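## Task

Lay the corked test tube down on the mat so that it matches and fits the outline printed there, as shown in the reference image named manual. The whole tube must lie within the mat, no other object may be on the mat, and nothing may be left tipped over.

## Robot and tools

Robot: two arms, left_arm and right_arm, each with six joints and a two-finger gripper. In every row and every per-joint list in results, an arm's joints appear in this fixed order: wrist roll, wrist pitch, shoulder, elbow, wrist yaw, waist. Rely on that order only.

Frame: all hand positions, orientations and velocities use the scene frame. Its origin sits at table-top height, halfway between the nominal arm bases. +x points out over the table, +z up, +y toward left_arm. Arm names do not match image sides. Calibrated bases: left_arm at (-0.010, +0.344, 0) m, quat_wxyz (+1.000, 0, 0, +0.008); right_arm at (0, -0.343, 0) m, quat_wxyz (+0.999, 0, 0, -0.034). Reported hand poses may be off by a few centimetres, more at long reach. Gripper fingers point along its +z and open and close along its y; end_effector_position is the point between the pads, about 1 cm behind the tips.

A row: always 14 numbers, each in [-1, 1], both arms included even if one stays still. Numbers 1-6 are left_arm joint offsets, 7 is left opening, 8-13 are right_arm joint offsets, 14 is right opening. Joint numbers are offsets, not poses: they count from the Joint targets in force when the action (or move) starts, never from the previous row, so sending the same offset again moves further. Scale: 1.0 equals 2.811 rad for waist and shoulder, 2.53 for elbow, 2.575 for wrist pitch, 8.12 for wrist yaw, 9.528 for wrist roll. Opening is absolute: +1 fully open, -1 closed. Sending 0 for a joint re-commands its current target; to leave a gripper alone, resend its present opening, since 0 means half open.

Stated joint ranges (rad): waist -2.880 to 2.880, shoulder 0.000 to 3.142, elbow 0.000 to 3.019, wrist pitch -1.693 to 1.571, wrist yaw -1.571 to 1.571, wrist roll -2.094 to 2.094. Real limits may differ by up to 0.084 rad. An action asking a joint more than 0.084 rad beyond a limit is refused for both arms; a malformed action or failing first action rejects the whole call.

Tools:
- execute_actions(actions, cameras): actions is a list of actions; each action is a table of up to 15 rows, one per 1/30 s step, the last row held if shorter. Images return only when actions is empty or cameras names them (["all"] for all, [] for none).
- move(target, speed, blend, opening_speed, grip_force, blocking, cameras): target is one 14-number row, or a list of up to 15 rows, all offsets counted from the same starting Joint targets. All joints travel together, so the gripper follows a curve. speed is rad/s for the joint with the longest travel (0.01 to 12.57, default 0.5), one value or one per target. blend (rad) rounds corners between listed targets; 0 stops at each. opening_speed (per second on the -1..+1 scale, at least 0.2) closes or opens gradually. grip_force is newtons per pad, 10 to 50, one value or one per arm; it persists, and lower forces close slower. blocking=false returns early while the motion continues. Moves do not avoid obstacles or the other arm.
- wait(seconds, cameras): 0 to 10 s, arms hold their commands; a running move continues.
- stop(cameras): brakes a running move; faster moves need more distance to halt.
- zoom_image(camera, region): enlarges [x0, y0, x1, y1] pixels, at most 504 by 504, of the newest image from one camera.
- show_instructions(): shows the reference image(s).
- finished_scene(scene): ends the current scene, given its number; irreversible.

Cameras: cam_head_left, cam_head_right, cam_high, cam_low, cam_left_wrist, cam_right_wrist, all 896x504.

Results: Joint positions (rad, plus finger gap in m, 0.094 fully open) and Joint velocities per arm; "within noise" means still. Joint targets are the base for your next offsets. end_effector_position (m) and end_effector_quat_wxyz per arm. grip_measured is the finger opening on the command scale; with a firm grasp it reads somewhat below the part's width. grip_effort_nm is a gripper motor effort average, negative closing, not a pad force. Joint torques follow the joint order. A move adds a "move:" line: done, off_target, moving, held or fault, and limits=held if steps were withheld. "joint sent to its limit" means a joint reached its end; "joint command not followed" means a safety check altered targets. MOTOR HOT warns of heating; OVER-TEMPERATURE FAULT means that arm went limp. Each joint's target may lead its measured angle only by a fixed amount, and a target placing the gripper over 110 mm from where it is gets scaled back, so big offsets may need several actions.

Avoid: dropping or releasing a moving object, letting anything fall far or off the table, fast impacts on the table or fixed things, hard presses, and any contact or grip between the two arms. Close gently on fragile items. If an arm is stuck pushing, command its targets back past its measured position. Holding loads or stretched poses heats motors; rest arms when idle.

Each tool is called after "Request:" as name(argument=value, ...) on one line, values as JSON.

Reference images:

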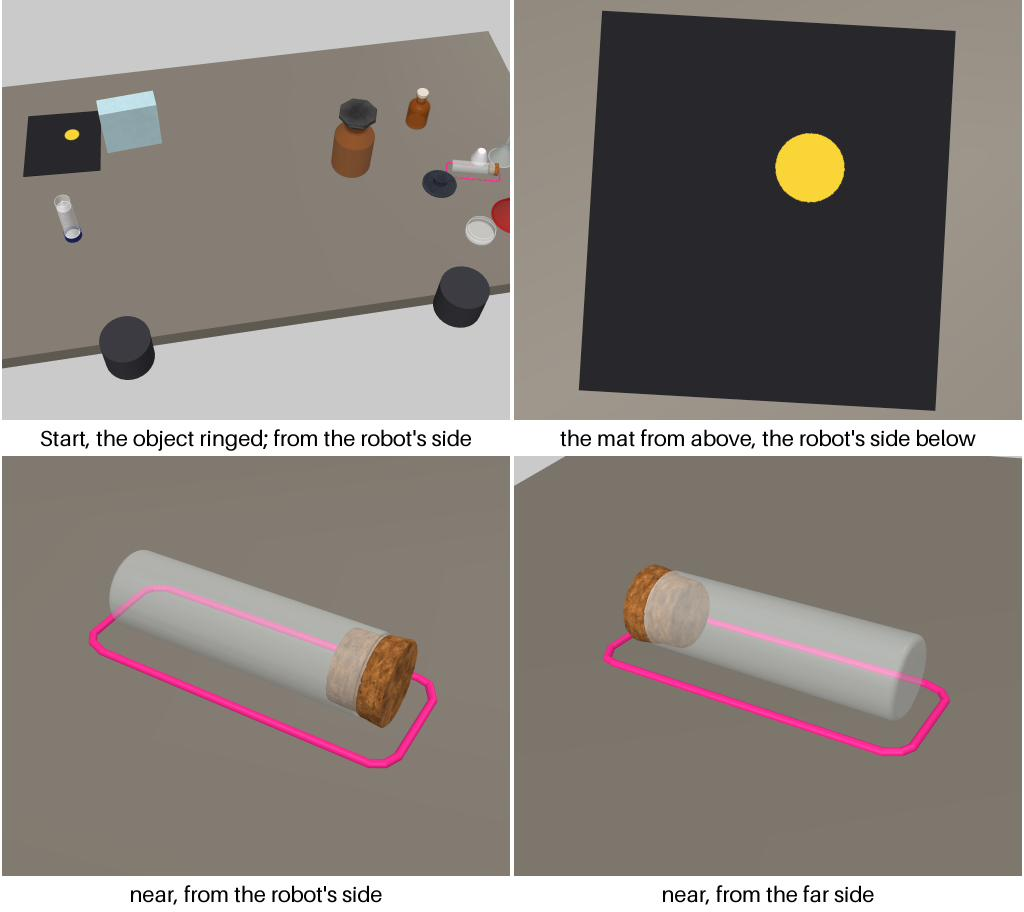

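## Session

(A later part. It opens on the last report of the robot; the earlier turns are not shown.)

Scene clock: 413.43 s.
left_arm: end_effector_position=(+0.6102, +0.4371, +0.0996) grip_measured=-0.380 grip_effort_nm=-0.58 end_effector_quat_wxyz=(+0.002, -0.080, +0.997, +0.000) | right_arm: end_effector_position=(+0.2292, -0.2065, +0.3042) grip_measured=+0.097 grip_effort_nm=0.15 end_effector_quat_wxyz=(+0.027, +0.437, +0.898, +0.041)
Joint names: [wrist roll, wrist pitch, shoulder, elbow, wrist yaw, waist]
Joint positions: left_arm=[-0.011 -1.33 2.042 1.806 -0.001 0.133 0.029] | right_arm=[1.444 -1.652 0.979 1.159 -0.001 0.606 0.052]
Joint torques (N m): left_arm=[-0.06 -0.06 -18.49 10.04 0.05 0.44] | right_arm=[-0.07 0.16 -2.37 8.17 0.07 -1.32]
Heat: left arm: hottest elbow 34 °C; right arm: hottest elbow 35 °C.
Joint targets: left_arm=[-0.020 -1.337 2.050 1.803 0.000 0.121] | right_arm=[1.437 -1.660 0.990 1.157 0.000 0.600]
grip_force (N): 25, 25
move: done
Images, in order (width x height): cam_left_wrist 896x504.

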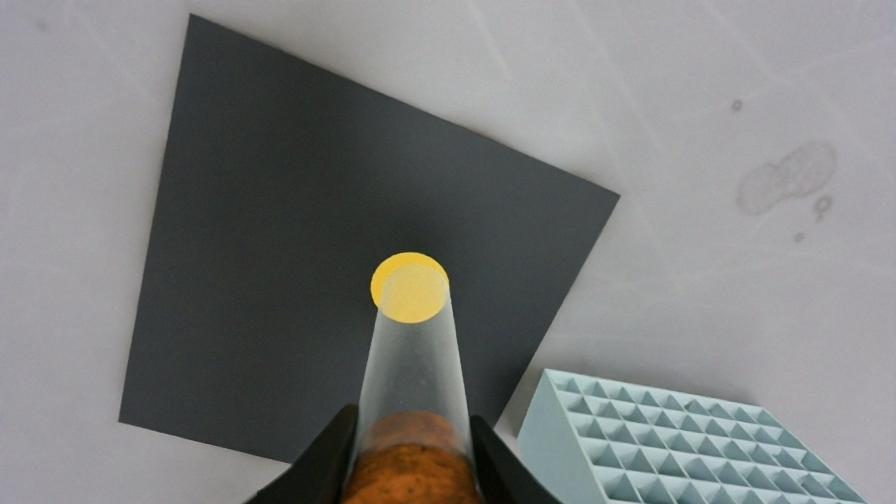

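Request:
move(target=[0,0,0,0,0,0.0094,-0.6, 0,0,0,0,0,0,0.1], speed=0.06, cameras=["cam_left_wrist"])

Request:
zoom_image(camera="cam_left_wrist", region=[300, 220, 540, 460])

Scene clock: 419.07 s.
left_arm: end_effector_position=(+0.6099, +0.4388, +0.0996) grip_measured=-0.380 grip_effort_nm=-0.58 end_effector_quat_wxyz=(+0.002, -0.081, +0.997, +0.000) | right_arm: end_effector_position=(+0.2292, -0.2065, +0.3042) grip_measured=+0.097 grip_effort_nm=0.15 end_effector_quat_wxyz=(+0.027, +0.437, +0.898, +0.041)
Joint names: [wrist roll, wrist pitch, shoulder, elbow, wrist yaw, waist]
Joint positions: left_arm=[-0.011 -1.33 2.042 1.806 -0.001 0.135 0.029] | right_arm=[1.444 -1.652 0.979 1.159 -0.001 0.606 0.052]
Joint torques (N m): left_arm=[-0.07 -0.2 -18.26 10.06 0.07 1.96] | right_arm=[-0.11 0.31 -2.67 8.1 0.06 -1.44]
Heat: left arm: hottest elbow 34 °C; right arm: hottest elbow 35 °C.
Joint targets: left_arm=[-0.020 -1.337 2.050 1.803 0.000 0.147] | right_arm=[1.437 -1.660 0.990 1.157 0.000 0.600]
grip_force (N): 25, 25
move: done
Images, in order (width x height): cam_left_wrist 896x504.

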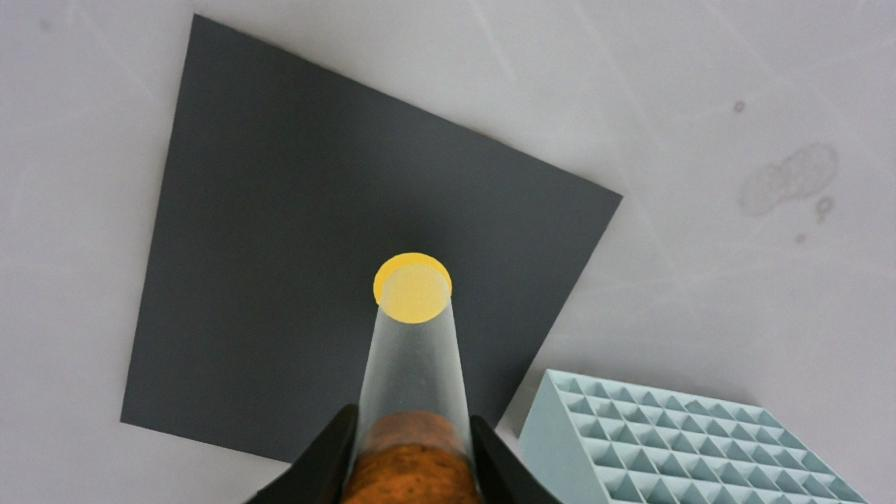

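Scaled by 2.100 from the camera's 896x504 image, which has a finer 1280x720 frame.

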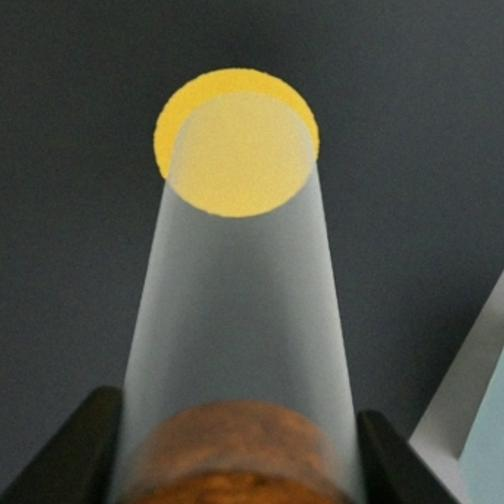

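Request:
move(target=[0,0.0141,0.0023,-0.0051,0,0,-0.6, 0,0,0,0,0,0,0.1], speed=0.05, cameras=["cam_left_wrist", "cam_low", "cam_high"])

Request:
zoom_image(camera="cam_left_wrist", region=[300, 220, 540, 460])

Request:
zoom_image(camera="cam_high", region=[570, 260, 660, 340])

Scene clock: 426.23 s.
left_arm: end_effector_position=(+0.6107, +0.4394, +0.0928) grip_measured=-0.380 grip_effort_nm=-0.58 end_effector_quat_wxyz=(+0.004, -0.082, +0.997, +0.001) | right_arm: end_effector_position=(+0.2292, -0.2065, +0.3042) grip_measured=+0.097 grip_effort_nm=0.15 end_effector_quat_wxyz=(+0.027, +0.437, +0.898, +0.041)
Joint names: [wrist roll, wrist pitch, shoulder, elbow, wrist yaw, waist]
Joint positions: left_arm=[-0.011 -1.312 2.047 1.795 -0.001 0.136 0.029] | right_arm=[1.444 -1.652 0.979 1.159 -0.001 0.606 0.052]
Joint torques (N m): left_arm=[-0.07 0.64 -18.37 9.92 0.03 2.37] | right_arm=[-0.11 0.4 -2.61 8.05 0.08 -1.08]
Heat: left arm: hottest elbow 34 °C; right arm: hottest elbow 35 °C.
Joint targets: left_arm=[-0.020 -1.301 2.057 1.790 0.000 0.147] | right_arm=[1.437 -1.660 0.990 1.157 0.000 0.600]
grip_force (N): 25, 25
move: done
Images, in order (width x height): cam_high 896x504, cam_low 896x504, cam_left_wrist 896x504.

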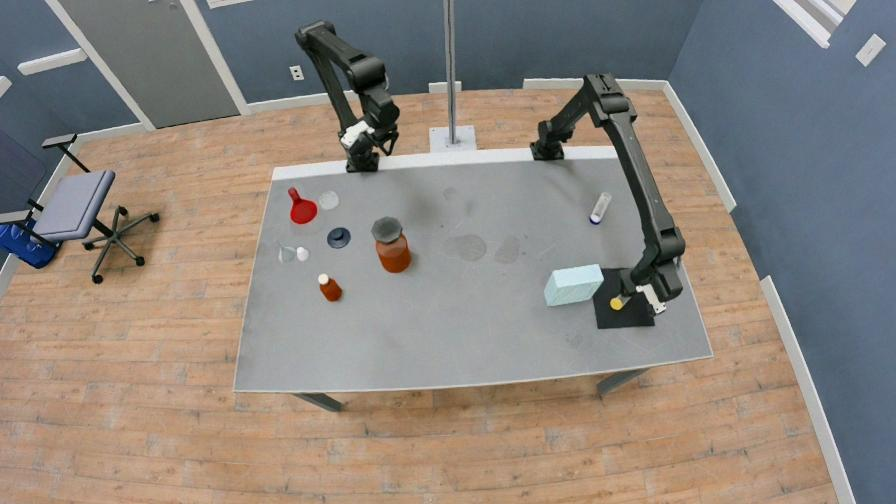

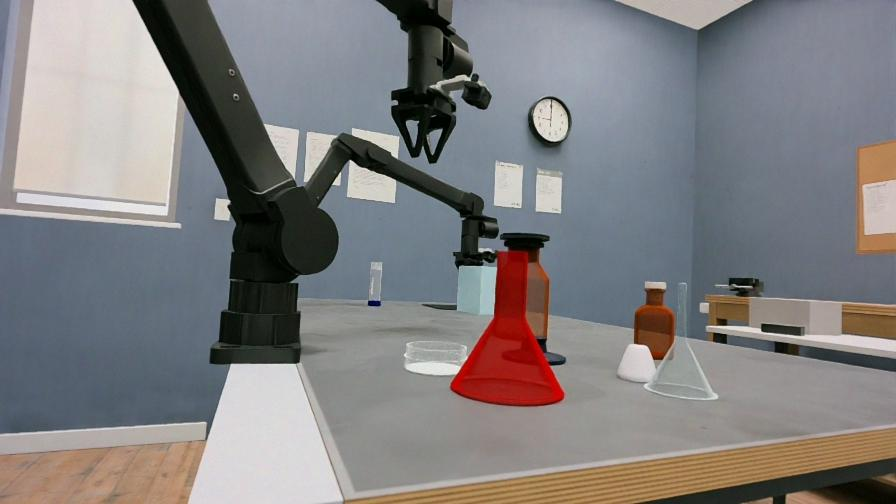

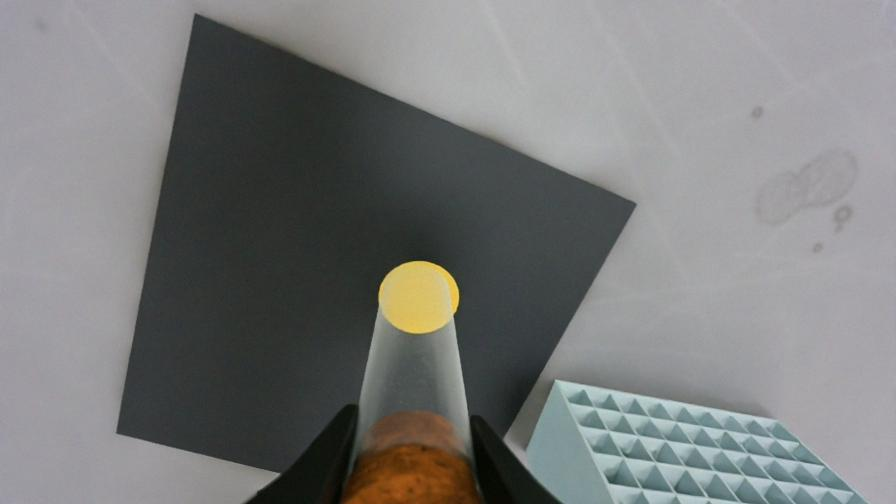

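Scaled by 2.100 from the camera's 896x504 image, which has a finer 1280x720 frame.

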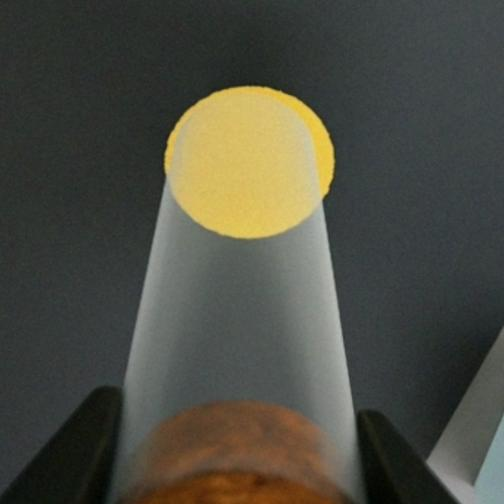

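Scaled by 5.600 from the camera's 896x504 image, which has a finer 1280x720 frame.

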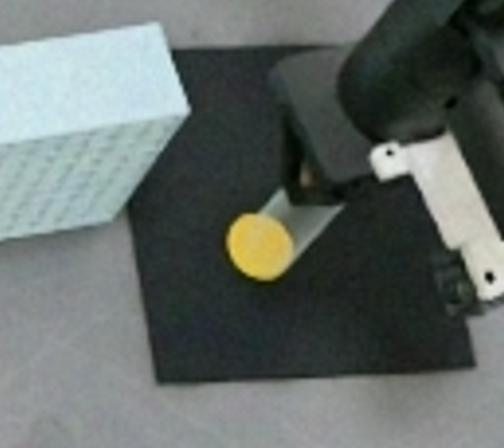

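Request:
move(target=[[0,0.0033,0.0014,-0.0024,0,0,-0.6, 0,0,0,0,0,0,0.1],[0,0.0033,0.0014,-0.0024,0,0,0.1, 0,0,0,0,0,0,0.1],[0,0.0033,0.0014,0.0154,0,0,0.1, 0,0,0,0,0,0,0.1],[0,-0.0563,-0.0161,0.0584,0,0,0.1, 0,0,0,0,0,0,0.1],[0,-0.116,-0.0192,0.1165,0,0,0.1, 0,0,0,0,0,0,0.1]], speed=[0.05,0.1,0.2,0.15,0.3], blend=[0,0,0,0.03,0], opening_speed=0.5, cameras=["cam_left_wrist", "cam_low", "cam_high", "cam_head_right"])

Request:
zoom_image(camera="cam_left_wrist", region=[250, 150, 590, 490])

Request:
zoom_image(camera="cam_high", region=[540, 230, 680, 350])

Request:
zoom_image(camera="cam_head_right", region=[330, 150, 440, 250])

Scene clock: 442.73 s.
left_arm: end_effector_position=(+0.6095, +0.4392, +0.2028) grip_measured=+0.099 grip_effort_nm=0.08 end_effector_quat_wxyz=(-0.001, -0.082, +0.997, +0.000) | right_arm: end_effector_position=(+0.2292, -0.2065, +0.3042) grip_measured=+0.097 grip_effort_nm=0.15 end_effector_quat_wxyz=(+0.027, +0.437, +0.898, +0.041)
Joint names: [wrist roll, wrist pitch, shoulder, elbow, wrist yaw, waist]
Joint positions: left_arm=[-0.011 -1.592 2.013 2.031 -0.001 0.136 0.052] | right_arm=[1.444 -1.652 0.979 1.159 -0.001 0.606 0.052]
Joint torques (N m): left_arm=[-0.08 -0.18 -19.84 15.5 0.02 3.25] | right_arm=[-0.11 0.14 -2.55 8.25 0.08 -1.26]
Heat: left arm: hottest elbow 34 °C; right arm: hottest elbow 35 °C.
Joint targets: left_arm=[-0.020 -1.599 2.002 2.085 0.000 0.147] | right_arm=[1.437 -1.660 0.990 1.157 0.000 0.600]
grip_force (N): 25, 25
move: off_target (left_arm); left_arm: the elbow is farthest, 0.054 rad from its target
Images, in order (width x height): cam_head_right 896x504, cam_high 896x504, cam_low 896x504, cam_left_wrist 896x504.

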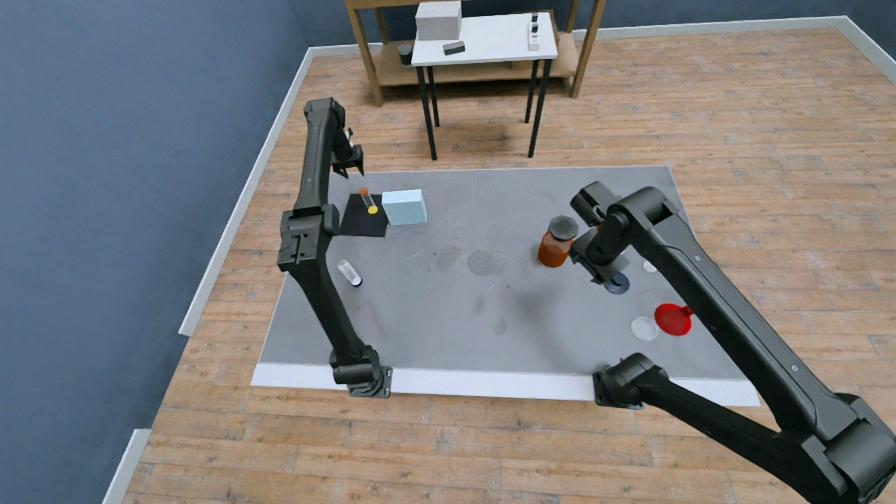

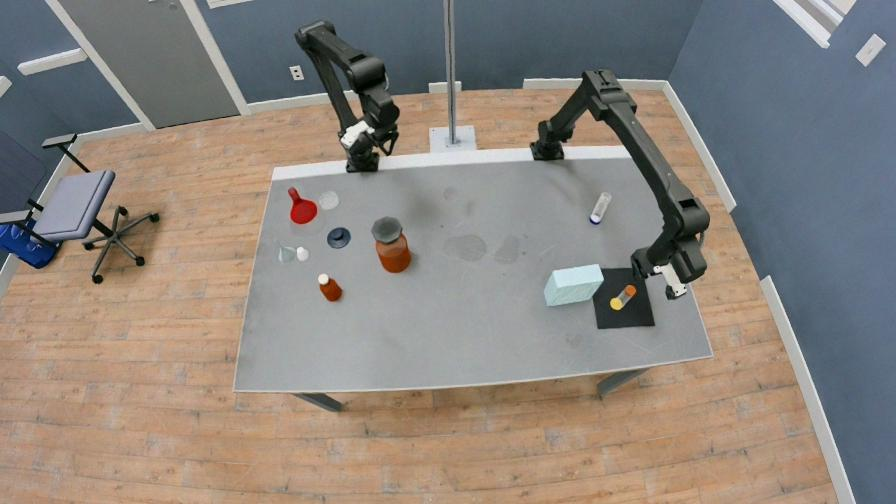

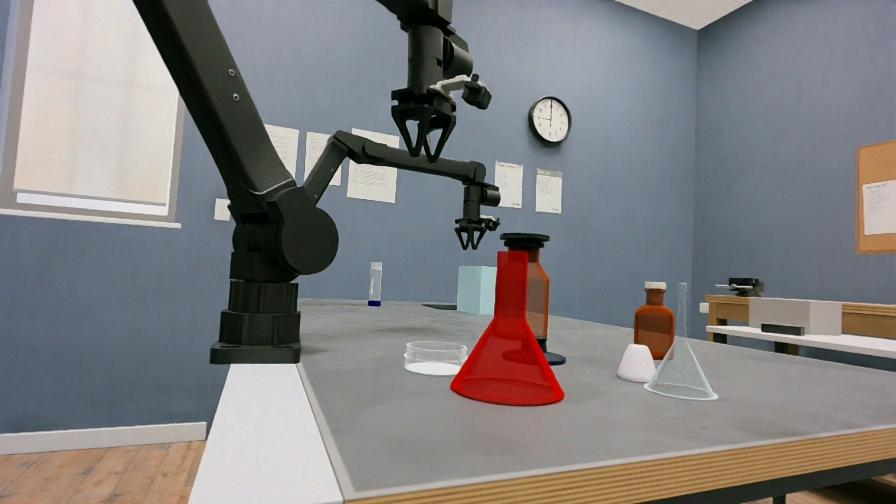

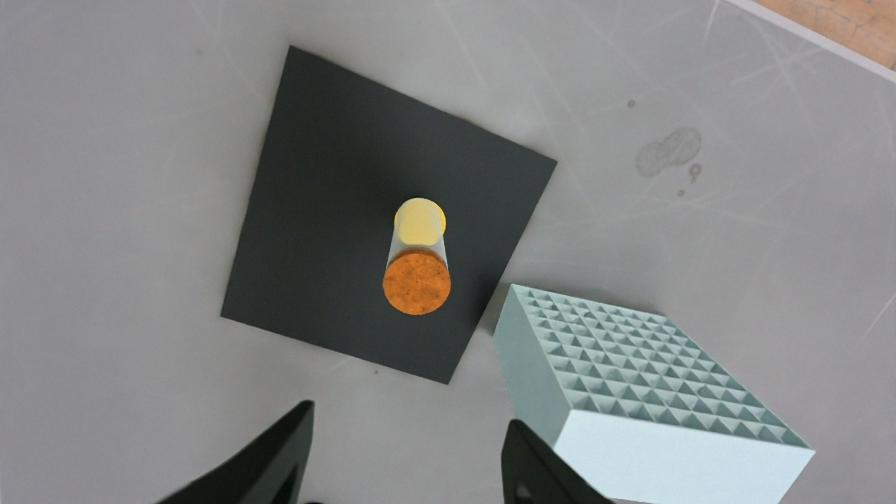

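Scaled by 1.482 from the camera's 896x504 image, which has a finer 1280x720 frame.

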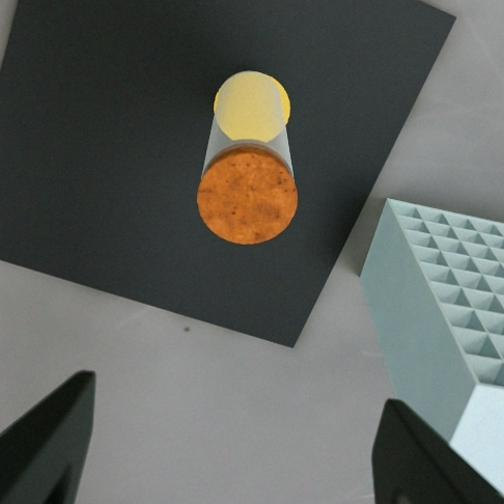

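Scaled by 3.600 from the camera's 896x504 image, which has a finer 1280x720 frame.

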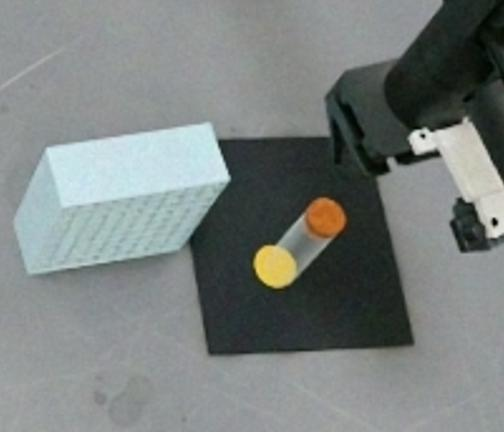

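Scaled by 4.582 from the camera's 896x504 image, which has a finer 1280x720 frame.

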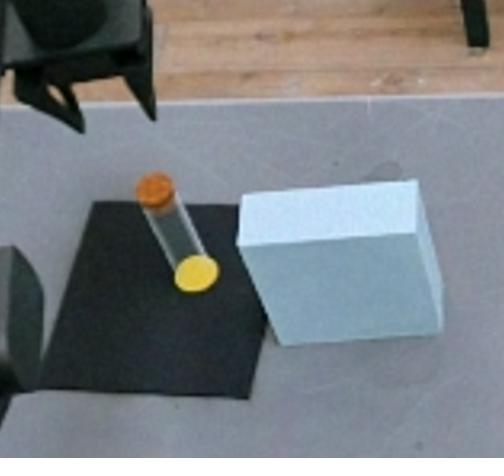

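Request:
finished_scene(scene=2)

The scene is finished: the task was done.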